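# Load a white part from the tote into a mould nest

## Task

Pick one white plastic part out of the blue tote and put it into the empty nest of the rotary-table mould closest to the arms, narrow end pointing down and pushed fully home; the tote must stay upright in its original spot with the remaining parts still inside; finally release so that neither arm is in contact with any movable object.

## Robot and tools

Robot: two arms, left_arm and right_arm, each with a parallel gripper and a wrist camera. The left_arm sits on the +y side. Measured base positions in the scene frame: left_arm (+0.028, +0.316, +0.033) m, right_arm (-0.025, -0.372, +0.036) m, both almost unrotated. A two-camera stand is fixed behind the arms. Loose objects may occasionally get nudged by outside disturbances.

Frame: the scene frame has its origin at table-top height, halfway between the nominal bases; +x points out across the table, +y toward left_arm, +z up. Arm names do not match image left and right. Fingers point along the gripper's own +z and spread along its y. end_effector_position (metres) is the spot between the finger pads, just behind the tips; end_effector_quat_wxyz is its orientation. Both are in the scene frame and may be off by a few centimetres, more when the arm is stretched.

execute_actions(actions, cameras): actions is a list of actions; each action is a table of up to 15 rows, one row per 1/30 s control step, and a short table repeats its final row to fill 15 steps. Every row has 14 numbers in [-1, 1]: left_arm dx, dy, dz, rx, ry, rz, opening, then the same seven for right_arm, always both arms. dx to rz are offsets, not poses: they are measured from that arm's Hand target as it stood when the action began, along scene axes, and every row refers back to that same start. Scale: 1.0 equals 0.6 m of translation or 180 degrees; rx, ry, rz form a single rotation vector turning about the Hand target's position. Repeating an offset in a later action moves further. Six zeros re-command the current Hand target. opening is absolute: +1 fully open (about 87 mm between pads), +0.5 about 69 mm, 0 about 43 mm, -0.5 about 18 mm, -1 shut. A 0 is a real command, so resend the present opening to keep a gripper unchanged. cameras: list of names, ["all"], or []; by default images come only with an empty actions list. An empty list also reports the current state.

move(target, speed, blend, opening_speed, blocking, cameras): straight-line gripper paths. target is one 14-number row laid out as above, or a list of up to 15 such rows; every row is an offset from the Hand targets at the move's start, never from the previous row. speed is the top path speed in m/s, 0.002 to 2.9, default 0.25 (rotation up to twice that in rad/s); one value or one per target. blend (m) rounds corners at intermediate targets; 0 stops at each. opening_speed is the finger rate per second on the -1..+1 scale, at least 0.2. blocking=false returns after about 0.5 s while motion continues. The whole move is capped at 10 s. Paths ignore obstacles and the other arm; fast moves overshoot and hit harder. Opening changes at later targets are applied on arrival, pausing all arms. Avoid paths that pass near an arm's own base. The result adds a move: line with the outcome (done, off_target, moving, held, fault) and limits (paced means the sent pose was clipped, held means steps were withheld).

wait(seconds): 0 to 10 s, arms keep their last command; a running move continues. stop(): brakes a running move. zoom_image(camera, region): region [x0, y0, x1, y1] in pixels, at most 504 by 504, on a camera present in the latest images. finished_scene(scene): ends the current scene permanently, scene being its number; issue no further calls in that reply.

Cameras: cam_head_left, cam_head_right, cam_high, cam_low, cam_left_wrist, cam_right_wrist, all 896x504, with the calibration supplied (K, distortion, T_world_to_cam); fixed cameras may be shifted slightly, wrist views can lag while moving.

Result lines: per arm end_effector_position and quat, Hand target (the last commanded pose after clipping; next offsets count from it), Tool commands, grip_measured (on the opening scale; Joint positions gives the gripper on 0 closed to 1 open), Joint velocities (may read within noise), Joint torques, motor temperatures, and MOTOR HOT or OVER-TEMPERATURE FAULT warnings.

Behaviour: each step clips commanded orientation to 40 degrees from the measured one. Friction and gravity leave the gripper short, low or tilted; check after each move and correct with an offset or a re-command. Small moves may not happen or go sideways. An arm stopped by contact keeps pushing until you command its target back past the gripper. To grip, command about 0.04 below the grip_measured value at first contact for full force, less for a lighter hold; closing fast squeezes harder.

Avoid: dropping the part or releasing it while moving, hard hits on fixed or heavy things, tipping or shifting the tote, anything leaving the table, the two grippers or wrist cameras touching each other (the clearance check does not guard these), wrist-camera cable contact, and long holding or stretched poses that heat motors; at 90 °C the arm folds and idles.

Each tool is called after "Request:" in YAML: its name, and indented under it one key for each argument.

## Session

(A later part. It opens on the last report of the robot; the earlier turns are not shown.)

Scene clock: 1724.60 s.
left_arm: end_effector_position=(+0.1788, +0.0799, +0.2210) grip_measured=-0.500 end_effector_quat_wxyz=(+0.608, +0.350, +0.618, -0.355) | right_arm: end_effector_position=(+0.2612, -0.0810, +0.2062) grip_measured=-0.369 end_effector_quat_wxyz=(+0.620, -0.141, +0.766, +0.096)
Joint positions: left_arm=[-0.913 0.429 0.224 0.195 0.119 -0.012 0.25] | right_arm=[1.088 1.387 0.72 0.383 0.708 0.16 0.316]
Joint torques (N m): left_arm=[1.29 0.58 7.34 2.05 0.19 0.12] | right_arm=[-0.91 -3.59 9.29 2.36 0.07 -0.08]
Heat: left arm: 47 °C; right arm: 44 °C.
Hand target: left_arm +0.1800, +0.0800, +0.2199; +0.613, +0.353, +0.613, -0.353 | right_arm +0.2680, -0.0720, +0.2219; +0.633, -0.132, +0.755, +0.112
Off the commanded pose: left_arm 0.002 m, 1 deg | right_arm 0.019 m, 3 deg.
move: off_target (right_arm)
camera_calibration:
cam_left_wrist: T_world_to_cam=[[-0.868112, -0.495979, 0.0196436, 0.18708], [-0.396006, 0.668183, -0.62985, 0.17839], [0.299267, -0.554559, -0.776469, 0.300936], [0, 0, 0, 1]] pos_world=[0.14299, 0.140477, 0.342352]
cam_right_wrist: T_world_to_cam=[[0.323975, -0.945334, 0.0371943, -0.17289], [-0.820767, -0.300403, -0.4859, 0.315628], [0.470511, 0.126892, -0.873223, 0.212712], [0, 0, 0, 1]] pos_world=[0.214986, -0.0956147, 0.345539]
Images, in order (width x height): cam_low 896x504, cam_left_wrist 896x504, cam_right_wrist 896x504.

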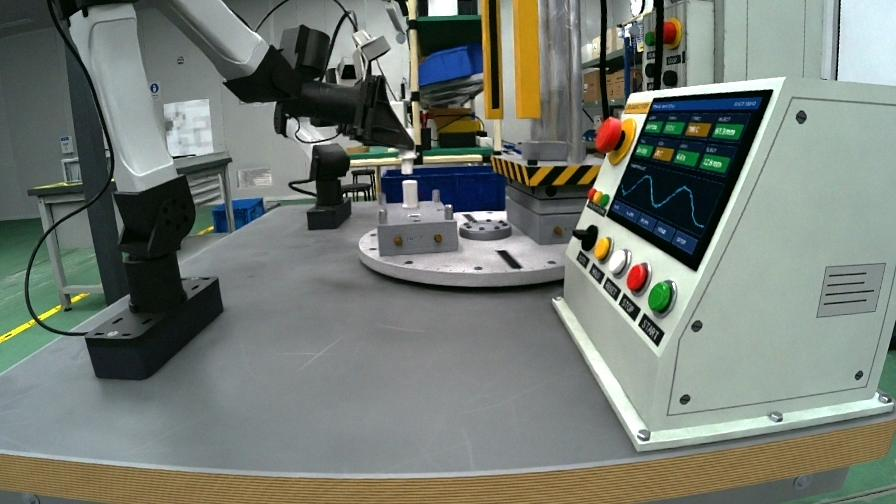

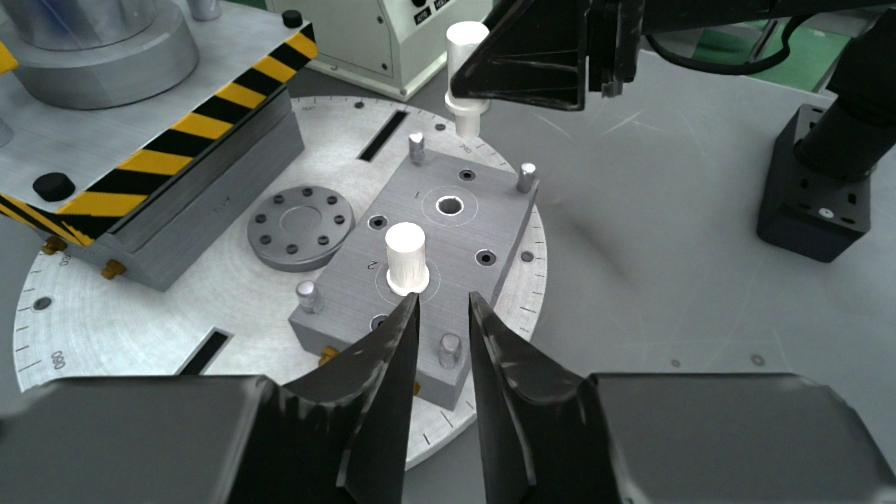

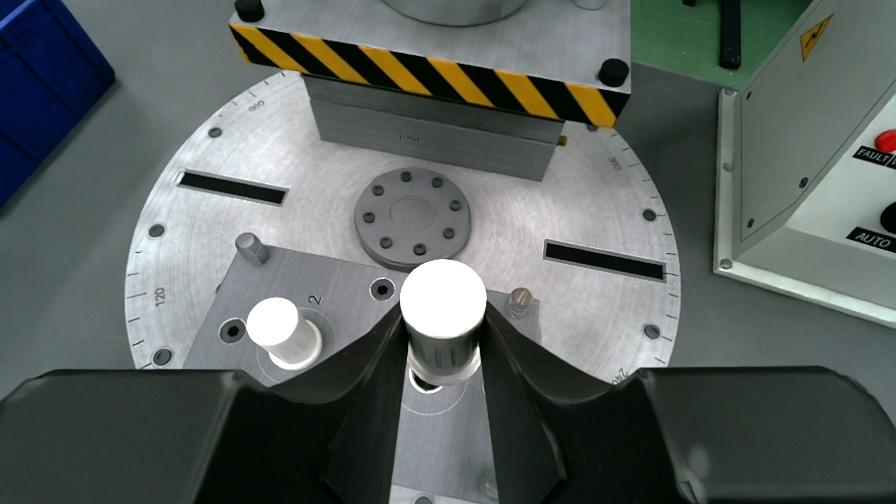

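Request:
move:
  target: [0,0,0,0,0,0,-0.5, 0.006,0.010,-0.02, 0,0,0,-0.42]
  speed: 0.05
  cameras: ["cam_right_wrist", "cam_left_wrist", "cam_low"]

Scene clock: 1773.07 s.
left_arm: end_effector_position=(+0.1788, +0.0799, +0.2210) grip_measured=-0.500 end_effector_quat_wxyz=(+0.608, +0.350, +0.618, -0.355) | right_arm: end_effector_position=(+0.2654, -0.0731, +0.1980) grip_measured=-0.369 end_effector_quat_wxyz=(+0.622, -0.140, +0.764, +0.099)
Joint positions: left_arm=[-0.913 0.429 0.224 0.195 0.119 -0.012 0.25] | right_arm=[1.088 1.44 0.72 0.444 0.706 0.159 0.316]
Joint torques (N m): left_arm=[1.33 0.58 7.36 2.05 0.19 0.13] | right_arm=[-0.96 -3.77 8.47 2.38 0.09 -0.1]
Motor temperatures (°C): left_arm=[29 32 47 46 27 29 28] | right_arm=[29 41 46 36 27 28 33]
Heat: left arm: 47 °C; right arm: 46 °C.
Hand target: left_arm +0.1800, +0.0800, +0.2199; +0.613, +0.353, +0.613, -0.353 | right_arm +0.2716, -0.0660, +0.2100; +0.633, -0.132, +0.755, +0.112
Off the commanded pose: left_arm 0.002 m, 1 deg | right_arm 0.015 m, 2 deg.
move: off_target (right_arm)
camera_calibration:
cam_left_wrist: T_world_to_cam=[[-0.868112, -0.495979, 0.0196436, 0.18708], [-0.396006, 0.668183, -0.62985, 0.17839], [0.299267, -0.554559, -0.776469, 0.300936], [0, 0, 0, 1]] pos_world=[0.14299, 0.140477, 0.342352]
cam_right_wrist: T_world_to_cam=[[0.325336, -0.945077, 0.0314124, -0.165678], [-0.818325, -0.298037, -0.491445, 0.318113], [0.473815, 0.134179, -0.870342, 0.201636], [0, 0, 0, 1]] pos_world=[0.218683, -0.0888239, 0.337031]
Images, in order (width x height): cam_low 896x504, cam_left_wrist 896x504, cam_right_wrist 896x504.

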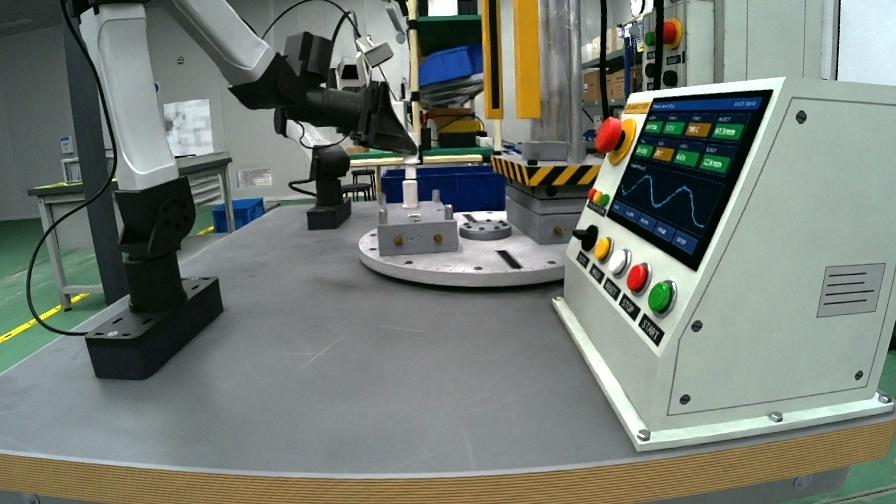

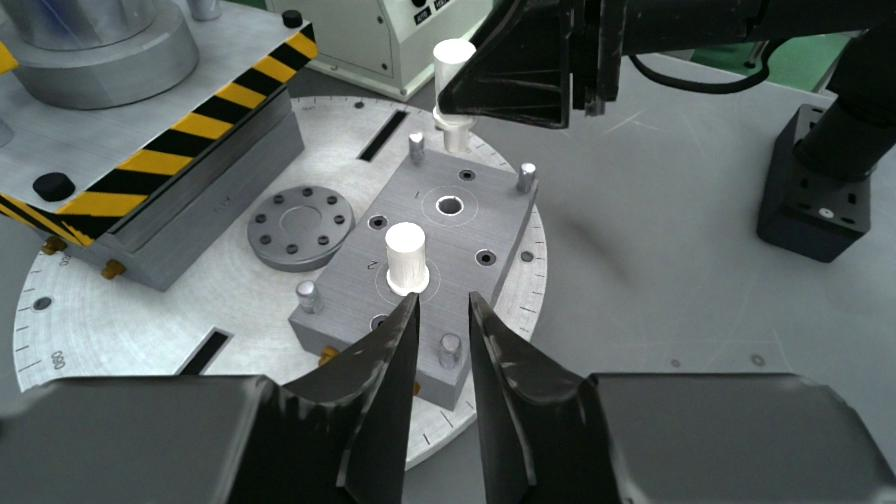

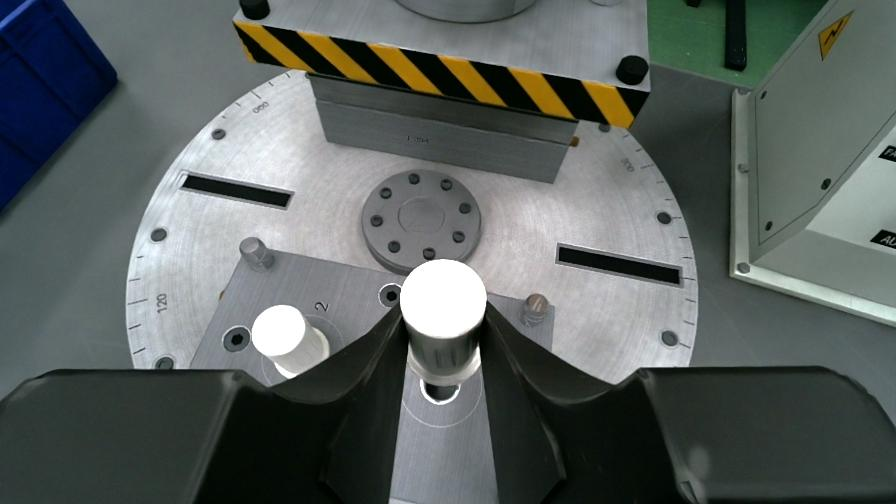

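Request:
move:
  target: [0,0,0,0,0,0,-0.5, 0.0077,0.0057,0.0, 0.0107,-0.0086,-0.0015,-0.42]
  speed: 0.05
  cameras: ["cam_right_wrist", "cam_left_wrist", "cam_low"]

Request:
zoom_image:
  camera: "cam_right_wrist"
  region: [340, 250, 560, 470]

Request:
zoom_image:
  camera: "cam_left_wrist"
  region: [360, 10, 580, 230]

Request:
zoom_image:
  camera: "cam_low"
  region: [360, 120, 480, 240]

Scene clock: 1786.97 s.
left_arm: end_effector_position=(+0.1788, +0.0799, +0.2210) grip_measured=-0.500 end_effector_quat_wxyz=(+0.608, +0.350, +0.618, -0.355) | right_arm: end_effector_position=(+0.2722, -0.0661, +0.2045) grip_measured=-0.369 end_effector_quat_wxyz=(+0.638, -0.125, +0.751, +0.114)
Joint positions: left_arm=[-0.913 0.429 0.224 0.195 0.119 -0.012 0.25] | right_arm=[1.082 1.471 0.72 0.539 0.706 0.151 0.316]
Joint torques (N m): left_arm=[1.33 0.59 7.39 2.05 0.19 0.12] | right_arm=[-0.83 -3.88 7.01 2.39 0.08 -0.1]
Heat: left arm: 47 °C; right arm: 46 °C.
Hand target: left_arm +0.1800, +0.0800, +0.2199; +0.613, +0.353, +0.613, -0.353 | right_arm +0.2762, -0.0626, +0.2099; +0.645, -0.121, +0.744, +0.121
Off the commanded pose: left_arm 0.002 m, 1 deg | right_arm 0.008 m, 1 deg.
move: done
camera_calibration:
cam_left_wrist: T_world_to_cam=[[-0.868112, -0.495979, 0.0196436, 0.18708], [-0.396006, 0.668183, -0.62985, 0.17839], [0.299267, -0.554559, -0.776469, 0.300936], [0, 0, 0, 1]] pos_world=[0.14299, 0.140477, 0.342352]
cam_right_wrist: T_world_to_cam=[[0.320899, -0.947109, -0.00297988, -0.153441], [-0.802233, -0.270138, -0.532398, 0.334766], [0.503434, 0.173237, -0.846489, 0.192817], [0, 0, 0, 1]] pos_world=[0.220729, -0.0882954, 0.340989]
Images, in order (width x height): cam_low 896x504, cam_left_wrist 896x504, cam_right_wrist 896x504.

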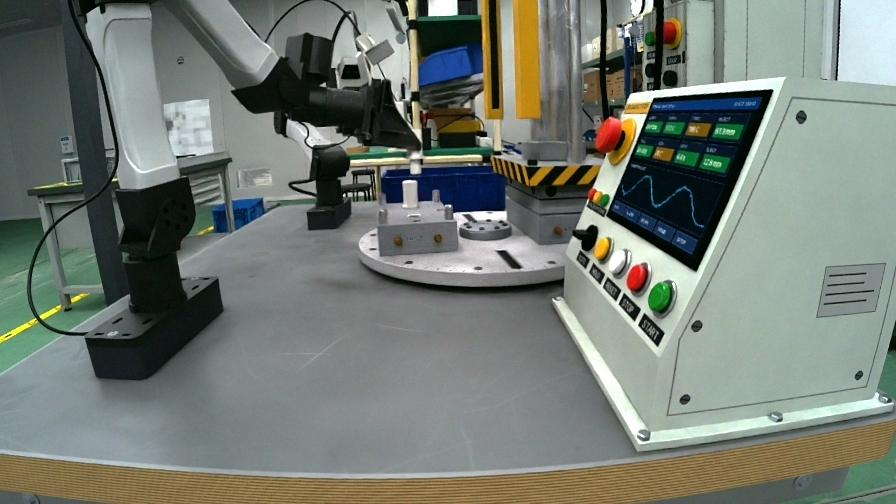

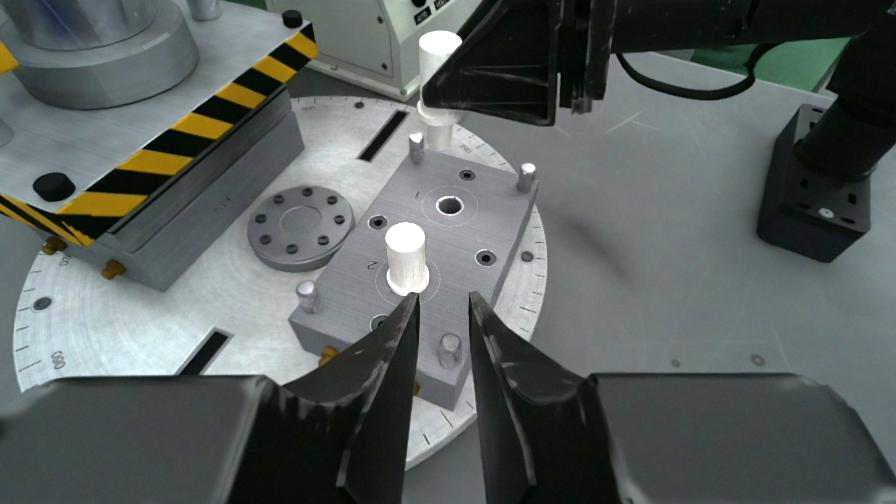

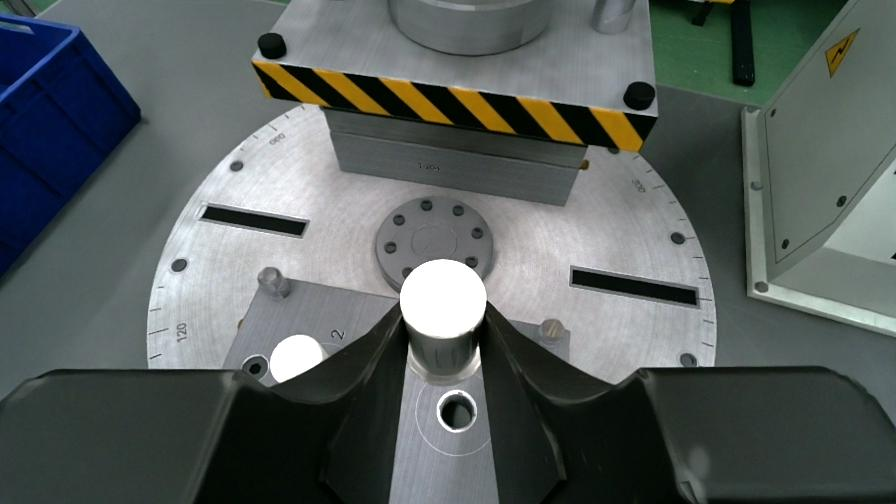

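Scaled by 2.291 from the camera's 896x504 image, which has a finer 1280x720 frame.

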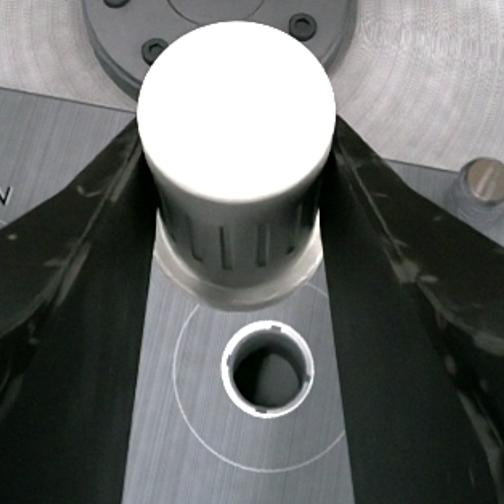

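Scaled by 2.291 from the camera's 896x504 image, which has a finer 1280x720 frame.

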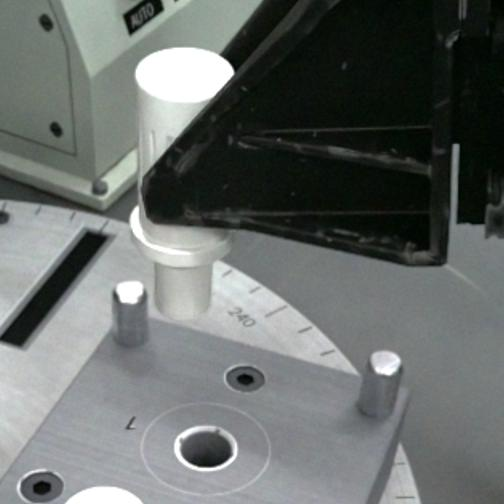

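Scaled by 4.200 from the camera's 896x504 image, which has a finer 1280x720 frame.

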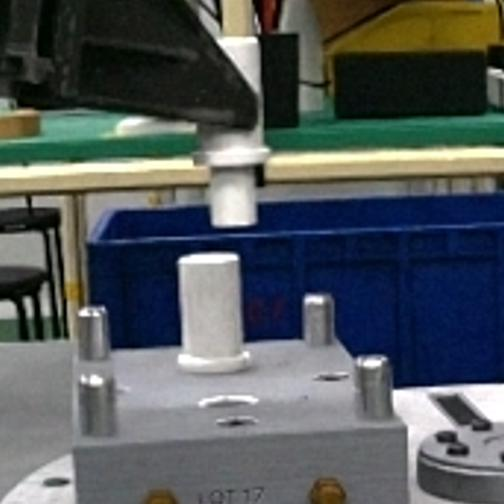

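Request:
move:
  target: [0,0,0,0,0,0,-0.5, -0.0083,-0.0100,-0.045, 0,0,0,-0.42]
  speed: 0.05
  cameras: ["cam_right_wrist", "cam_left_wrist", "cam_low"]

Request:
zoom_image:
  camera: "cam_right_wrist"
  region: [340, 250, 560, 470]

Request:
zoom_image:
  camera: "cam_left_wrist"
  region: [360, 40, 580, 260]

Request:
zoom_image:
  camera: "cam_low"
  region: [360, 130, 480, 250]

Scene clock: 1828.33 s.
left_arm: end_effector_position=(+0.1788, +0.0799, +0.2210) grip_measured=-0.500 end_effector_quat_wxyz=(+0.608, +0.350, +0.618, -0.355) | right_arm: end_effector_position=(+0.2699, -0.0703, +0.1821) grip_measured=-0.369 end_effector_quat_wxyz=(+0.641, -0.122, +0.749, +0.117)
Joint positions: left_arm=[-0.913 0.429 0.224 0.195 0.119 -0.012 0.25] | right_arm=[1.082 1.511 0.641 0.669 0.706 0.151 0.316]
Joint torques (N m): left_arm=[1.32 0.58 7.38 2.05 0.19 0.12] | right_arm=[-0.5 -3.99 5.57 2.37 0.09 -0.07]
Heat: left arm: 47 °C; right arm: 45 °C.
Hand target: left_arm +0.1800, +0.0800, +0.2199; +0.613, +0.353, +0.613, -0.353 | right_arm +0.2713, -0.0685, +0.1829; +0.645, -0.121, +0.744, +0.121
Off the commanded pose: left_arm 0.002 m, 1 deg | right_arm 0.002 m, 1 deg.
move: done
camera_calibration:
cam_left_wrist: T_world_to_cam=[[-0.868112, -0.495979, 0.0196436, 0.18708], [-0.396006, 0.668183, -0.62985, 0.17839], [0.299267, -0.554559, -0.776469, 0.300936], [0, 0, 0, 1]] pos_world=[0.14299, 0.140477, 0.342352]
cam_right_wrist: T_world_to_cam=[[0.320951, -0.947042, -0.0100837, -0.155416], [-0.799391, -0.265172, -0.539127, 0.320681], [0.507902, 0.181094, -0.842164, 0.174264], [0, 0, 0, 1]] pos_world=[0.217721, -0.0937082, 0.318079]
Images, in order (width x height): cam_low 896x504, cam_left_wrist 896x504, cam_right_wrist 896x504.

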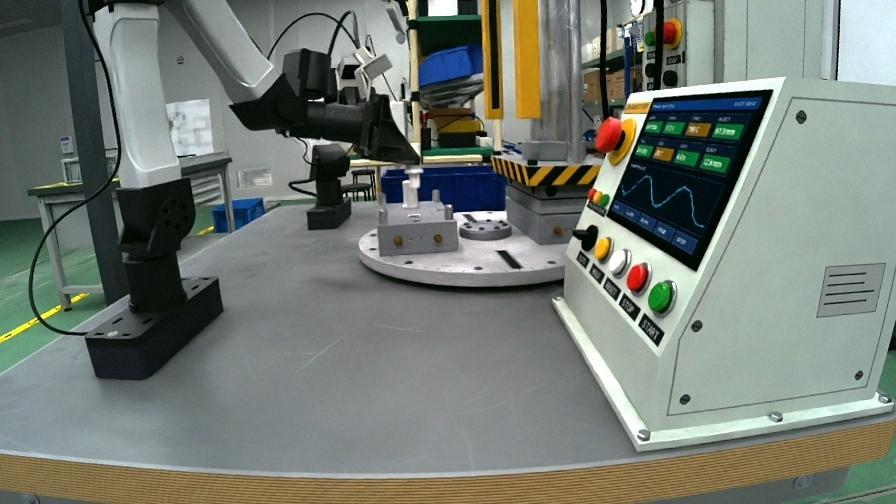

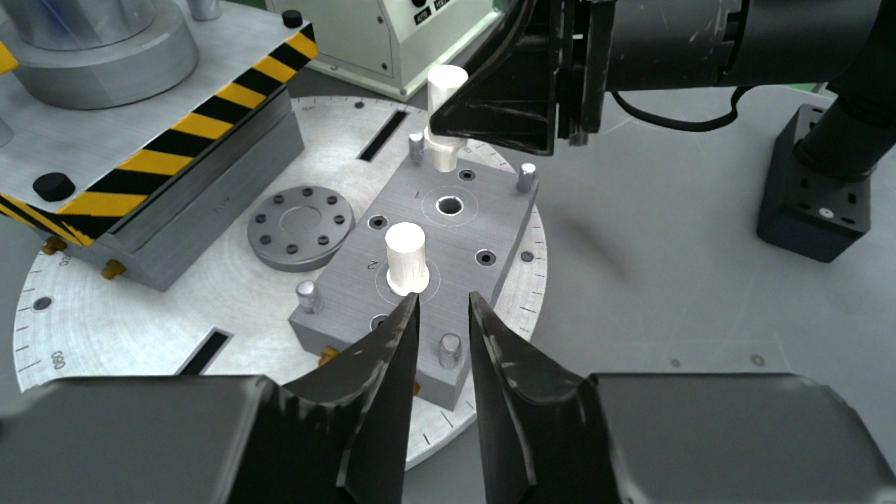

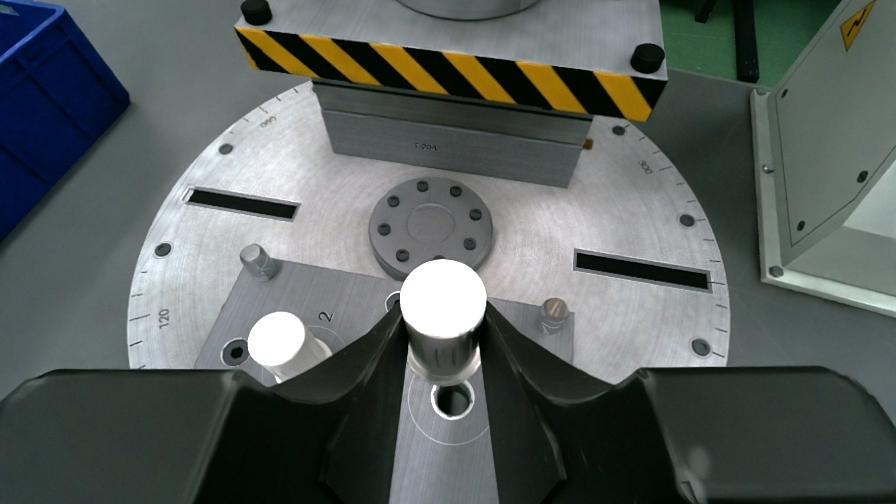

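Scaled by 2.291 from the camera's 896x504 image, which has a finer 1280x720 frame.

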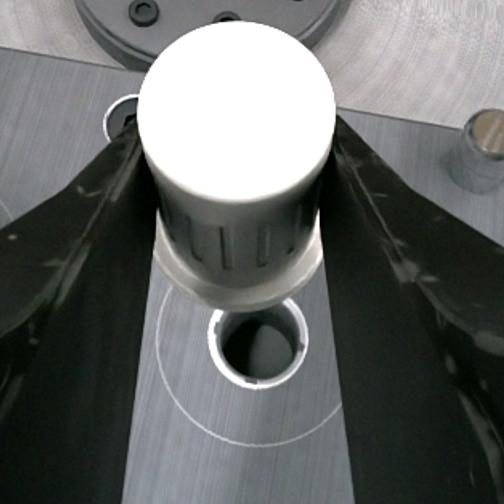

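Scaled by 2.291 from the camera's 896x504 image, which has a finer 1280x720 frame.

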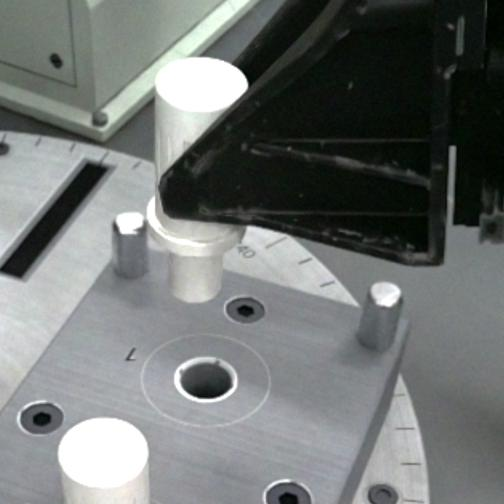

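Scaled by 4.200 from the camera's 896x504 image, which has a finer 1280x720 frame.

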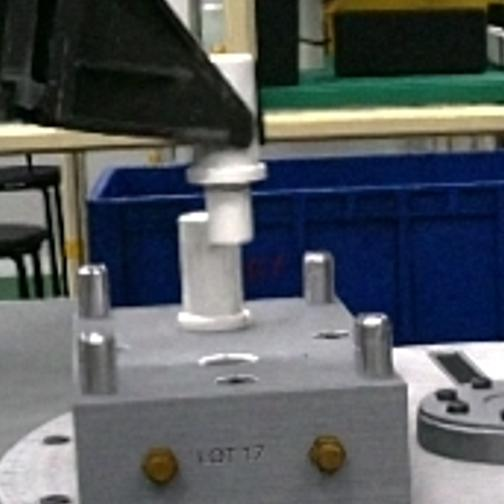

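Request:
move:
  target: [0,0,0,0,0,0,-0.5, -0.0047,-0.0048,-0.05, 0,0,0,-0.42]
  speed: 0.05
  cameras: ["cam_right_wrist", "cam_left_wrist", "cam_low"]

Request:
zoom_image:
  camera: "cam_right_wrist"
  region: [340, 250, 560, 470]

Request:
zoom_image:
  camera: "cam_left_wrist"
  region: [360, 40, 580, 260]

Request:
zoom_image:
  camera: "cam_low"
  region: [360, 130, 480, 250]

Scene clock: 1844.20 s.
left_arm: end_effector_position=(+0.1788, +0.0799, +0.2210) grip_measured=-0.500 end_effector_quat_wxyz=(+0.608, +0.350, +0.618, -0.355) | right_arm: end_effector_position=(+0.2682, -0.0734, +0.1520) grip_measured=-0.369 end_effector_quat_wxyz=(+0.640, -0.122, +0.749, +0.117)
Joint positions: left_arm=[-0.913 0.429 0.224 0.195 0.119 -0.012 0.25] | right_arm=[1.082 1.597 0.567 0.829 0.706 0.151 0.316]
Joint torques (N m): left_arm=[1.32 0.59 7.34 2.06 0.19 0.12] | right_arm=[-0.06 -4.14 4.92 2.37 0.16 -0.07]
Heat: left arm: 47 °C; right arm: 44 °C.
Hand target: left_arm +0.1800, +0.0800, +0.2199; +0.613, +0.353, +0.613, -0.353 | right_arm +0.2684, -0.0714, +0.1529; +0.645, -0.121, +0.744, +0.121
Off the commanded pose: left_arm 0.002 m, 1 deg | right_arm 0.002 m, 1 deg.
move: done
camera_calibration:
cam_left_wrist: T_world_to_cam=[[-0.868112, -0.495979, 0.0196436, 0.18708], [-0.396006, 0.668183, -0.62985, 0.17839], [0.299267, -0.554559, -0.776469, 0.300936], [0, 0, 0, 1]] pos_world=[0.14299, 0.140477, 0.342352]
cam_right_wrist: T_world_to_cam=[[0.320965, -0.94704, -0.00981437, -0.158095], [-0.79949, -0.265374, -0.538881, 0.30223], [0.507738, 0.180809, -0.842324, 0.150375], [0, 0, 0, 1]] pos_world=[0.216022, -0.0967077, 0.287979]
Images, in order (width x height): cam_low 896x504, cam_left_wrist 896x504, cam_right_wrist 896x504.

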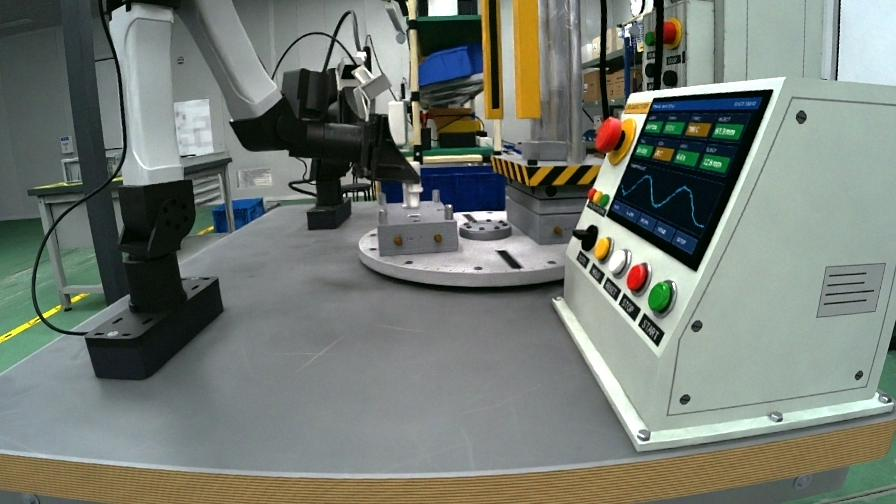

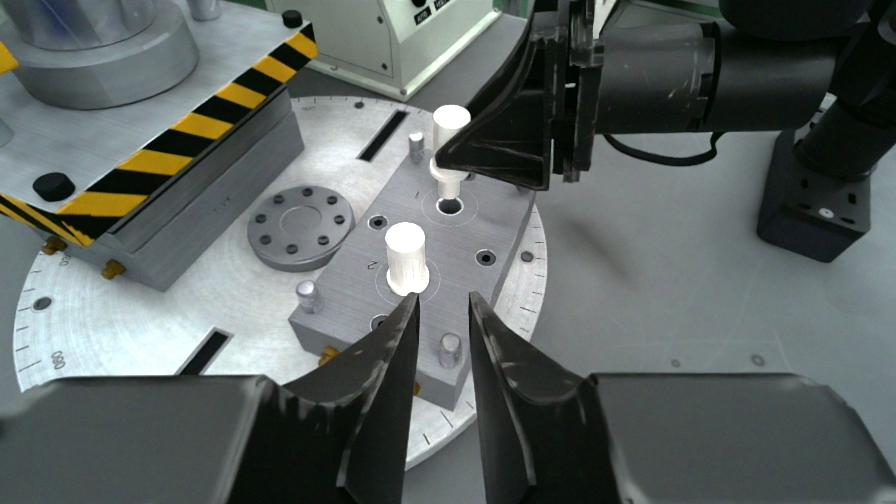

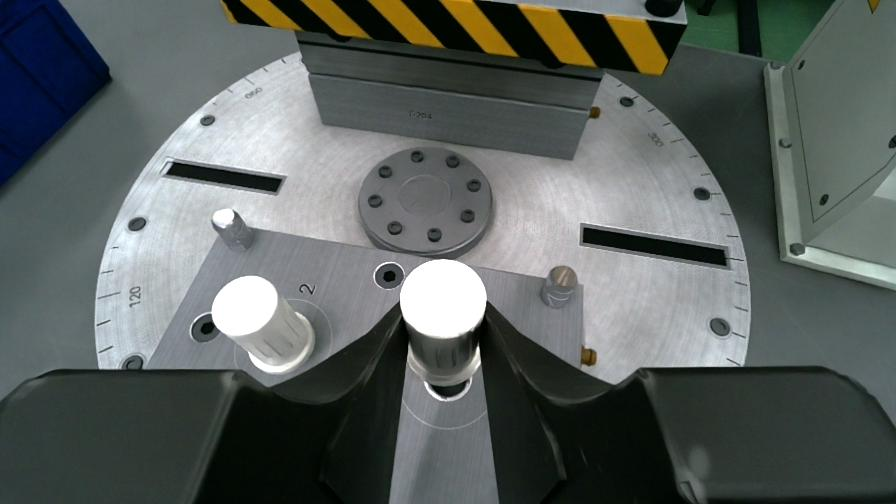

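Scaled by 2.291 from the camera's 896x504 image, which has a finer 1280x720 frame.

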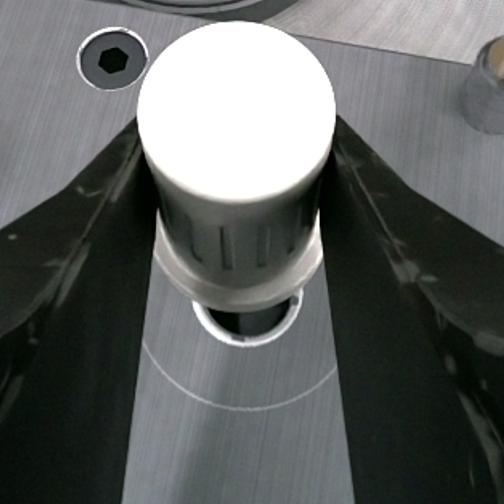

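Scaled by 2.291 from the camera's 896x504 image, which has a finer 1280x720 frame.

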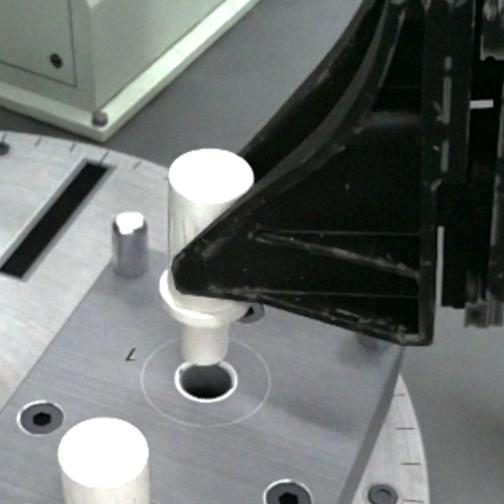

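Scaled by 4.200 from the camera's 896x504 image, which has a finer 1280x720 frame.

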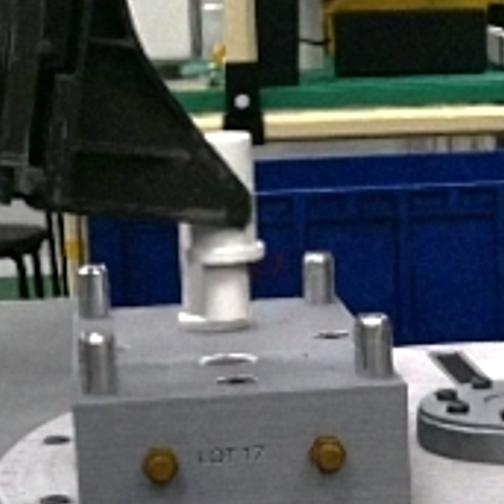

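Request:
move:
  target: [0,0,0,0,0,0,-0.5, -0.0012,-0.0012,-0.0335, 0,0,0,-0.42]
  speed: 0.03
  cameras: ["cam_right_wrist", "cam_left_wrist", "cam_low"]

Request:
zoom_image:
  camera: "cam_right_wrist"
  region: [340, 250, 560, 470]

Request:
zoom_image:
  camera: "cam_left_wrist"
  region: [360, 40, 580, 260]

Request:
zoom_image:
  camera: "cam_low"
  region: [360, 130, 480, 250]

Scene clock: 1865.00 s.
left_arm: end_effector_position=(+0.1788, +0.0799, +0.2210) grip_measured=-0.500 end_effector_quat_wxyz=(+0.608, +0.350, +0.618, -0.355) | right_arm: end_effector_position=(+0.2677, -0.0741, +0.1312) grip_measured=-0.369 end_effector_quat_wxyz=(+0.639, -0.123, +0.750, +0.116)
Joint positions: left_arm=[-0.913 0.429 0.224 0.195 0.119 -0.012 0.25] | right_arm=[1.082 1.675 0.534 0.936 0.706 0.151 0.316]
Joint torques (N m): left_arm=[1.29 0.59 7.38 2.05 0.19 0.12] | right_arm=[-0.1 -4.3 4.53 2.41 0.14 -0.07]
Motor temperatures (°C): left_arm=[29 31 47 46 27 29 28] | right_arm=[29 41 44 42 27 28 33]
Heat: left arm: 47 °C; right arm: 44 °C.
Hand target: left_arm +0.1800, +0.0800, +0.2199; +0.613, +0.353, +0.613, -0.353 | right_arm +0.2677, -0.0721, +0.1328; +0.645, -0.121, +0.744, +0.121
Off the commanded pose: left_arm 0.002 m, 1 deg | right_arm 0.003 m, 1 deg.
move: done
camera_calibration:
cam_left_wrist: T_world_to_cam=[[-0.868112, -0.495979, 0.0196436, 0.18708], [-0.396006, 0.668183, -0.62985, 0.17839], [0.299267, -0.554559, -0.776469, 0.300936], [0, 0, 0, 1]] pos_world=[0.14299, 0.140477, 0.342352]
cam_right_wrist: T_world_to_cam=[[0.320906, -0.947085, -0.00702084, -0.159252], [-0.800593, -0.267294, -0.536288, 0.290254], [0.506034, 0.177719, -0.844006, 0.133698], [0, 0, 0, 1]] pos_world=[0.215825, -0.0970027, 0.267383]
Images, in order (width x height): cam_low 896x504, cam_left_wrist 896x504, cam_right_wrist 896x504.

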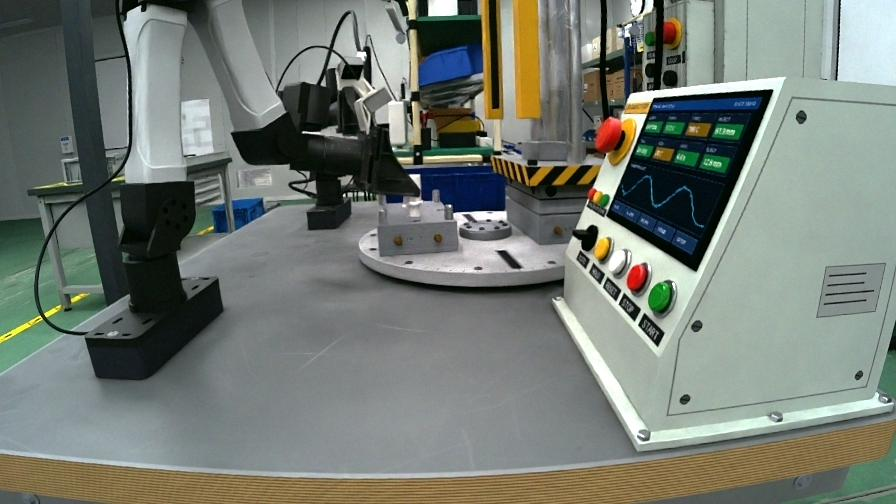

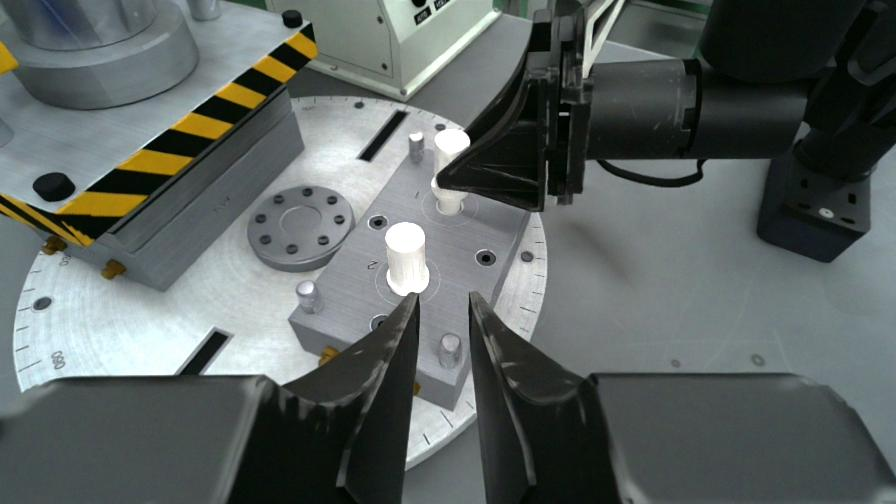

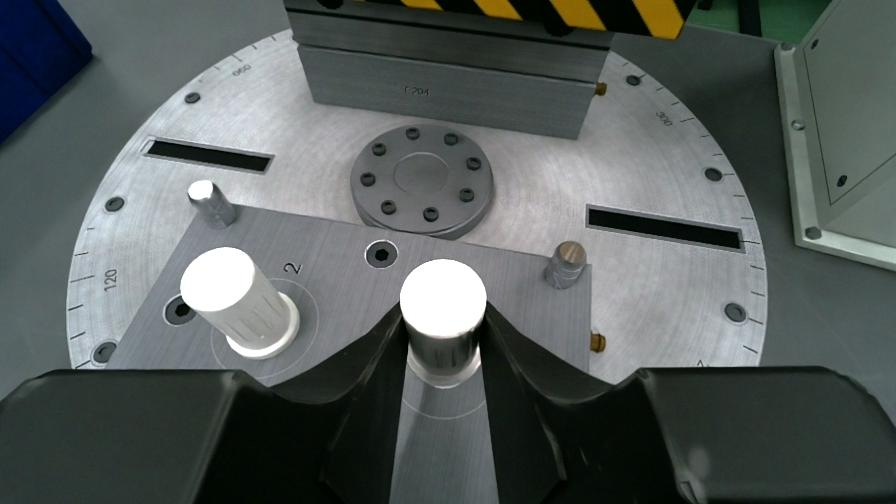

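Scaled by 2.291 from the camera's 896x504 image, which has a finer 1280x720 frame.

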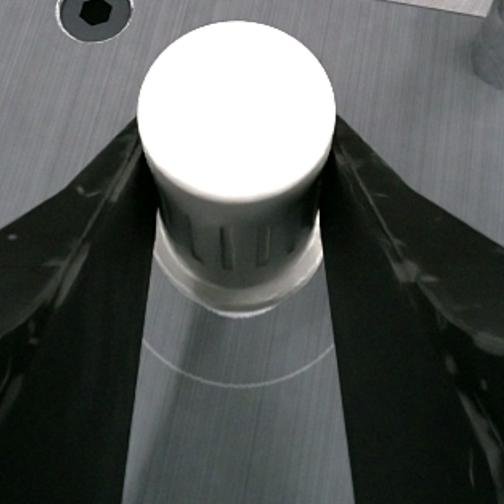

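Scaled by 2.291 from the camera's 896x504 image, which has a finer 1280x720 frame.

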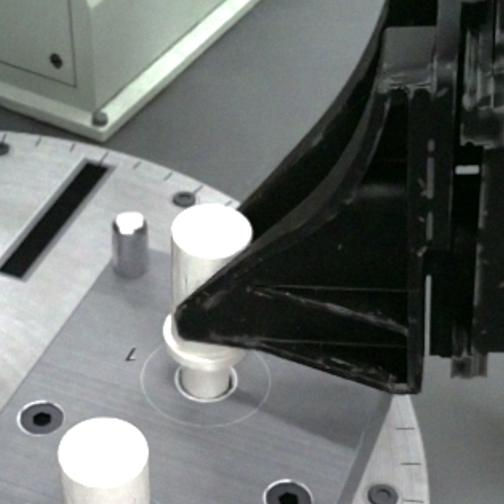

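Scaled by 4.200 from the camera's 896x504 image, which has a finer 1280x720 frame.

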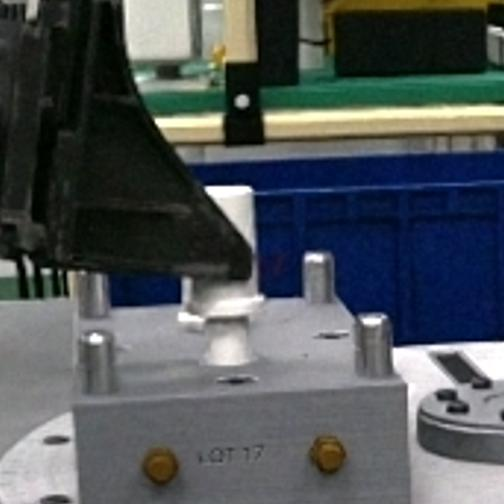

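Request:
move:
  target: [0,0,0,0,0,0,-0.5, 0,0,-0.02, 0,0,0,-0.42]
  speed: 0.03
  cameras: ["cam_right_wrist", "cam_left_wrist", "cam_low"]

Request:
zoom_image:
  camera: "cam_left_wrist"
  region: [360, 40, 580, 260]

Request:
zoom_image:
  camera: "cam_low"
  region: [360, 130, 480, 250]

Scene clock: 1874.93 s.
left_arm: end_effector_position=(+0.1788, +0.0799, +0.2210) grip_measured=-0.500 end_effector_quat_wxyz=(+0.608, +0.350, +0.618, -0.355) | right_arm: end_effector_position=(+0.2678, -0.0741, +0.1189) grip_measured=-0.369 end_effector_quat_wxyz=(+0.639, -0.124, +0.750, +0.116)
Joint positions: left_arm=[-0.913 0.429 0.224 0.195 0.119 -0.012 0.25] | right_arm=[1.082 1.729 0.519 1.004 0.706 0.15 0.316]
Joint torques (N m): left_arm=[1.32 0.58 7.38 2.06 0.2 0.12] | right_arm=[-0.08 -4.46 4.23 2.45 0.14 -0.09]
Heat: left arm: 47 °C; right arm: 43 °C.
Hand target: left_arm +0.1800, +0.0800, +0.2199; +0.613, +0.353, +0.613, -0.353 | right_arm +0.2677, -0.0722, +0.1207; +0.645, -0.122, +0.744, +0.121
Off the commanded pose: left_arm 0.002 m, 1 deg | right_arm 0.003 m, 1 deg.
move: done
camera_calibration:
cam_left_wrist: T_world_to_cam=[[-0.868112, -0.495979, 0.0196436, 0.18708], [-0.396006, 0.668183, -0.62985, 0.17839], [0.299267, -0.554559, -0.776469, 0.300936], [0, 0, 0, 1]] pos_world=[0.14299, 0.140477, 0.342352]
cam_right_wrist: T_world_to_cam=[[0.320942, -0.947077, -0.00636458, -0.159354], [-0.800645, -0.267717, -0.535999, 0.283742], [0.505929, 0.17712, -0.844195, 0.123328], [0, 0, 0, 1]] pos_world=[0.215925, -0.0968017, 0.255184]
Images, in order (width x height): cam_low 896x504, cam_left_wrist 896x504, cam_right_wrist 896x504.

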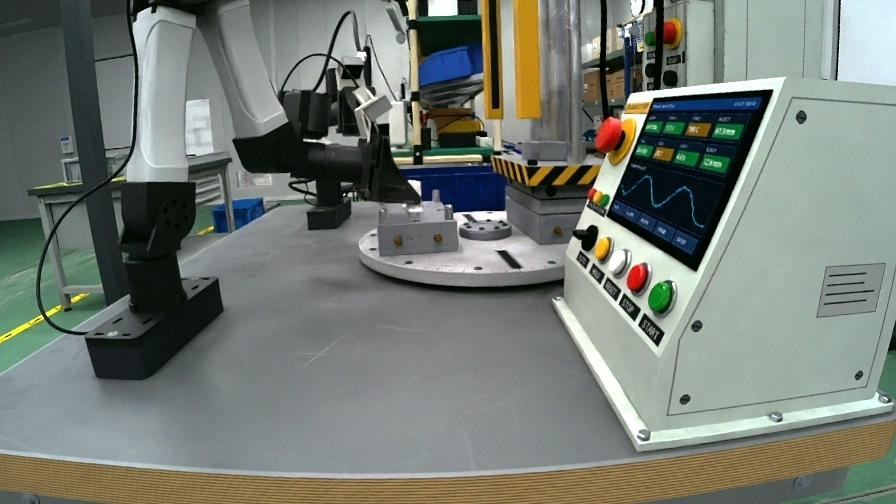

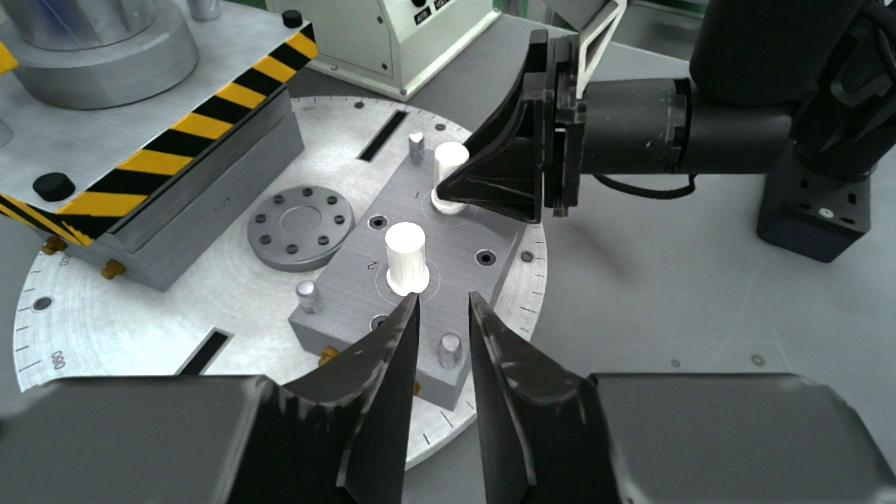

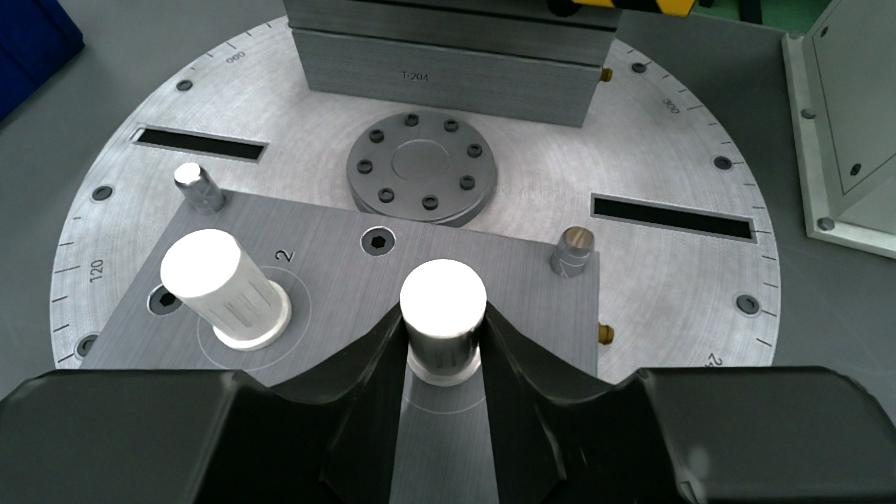

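Scaled by 2.291 from the camera's 896x504 image, which has a finer 1280x720 frame.

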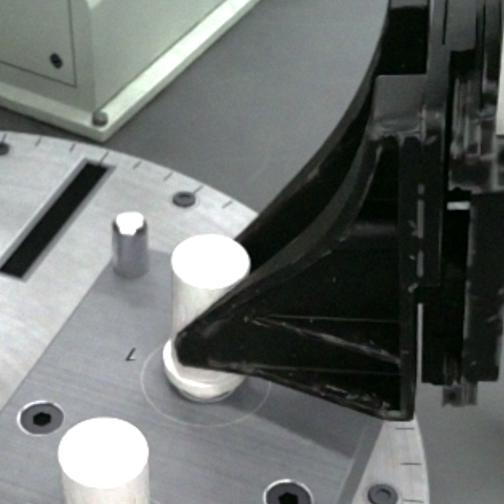

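Scaled by 4.200 from the camera's 896x504 image, which has a finer 1280x720 frame.

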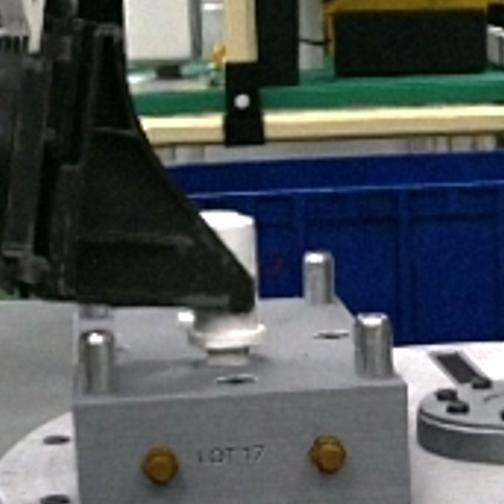

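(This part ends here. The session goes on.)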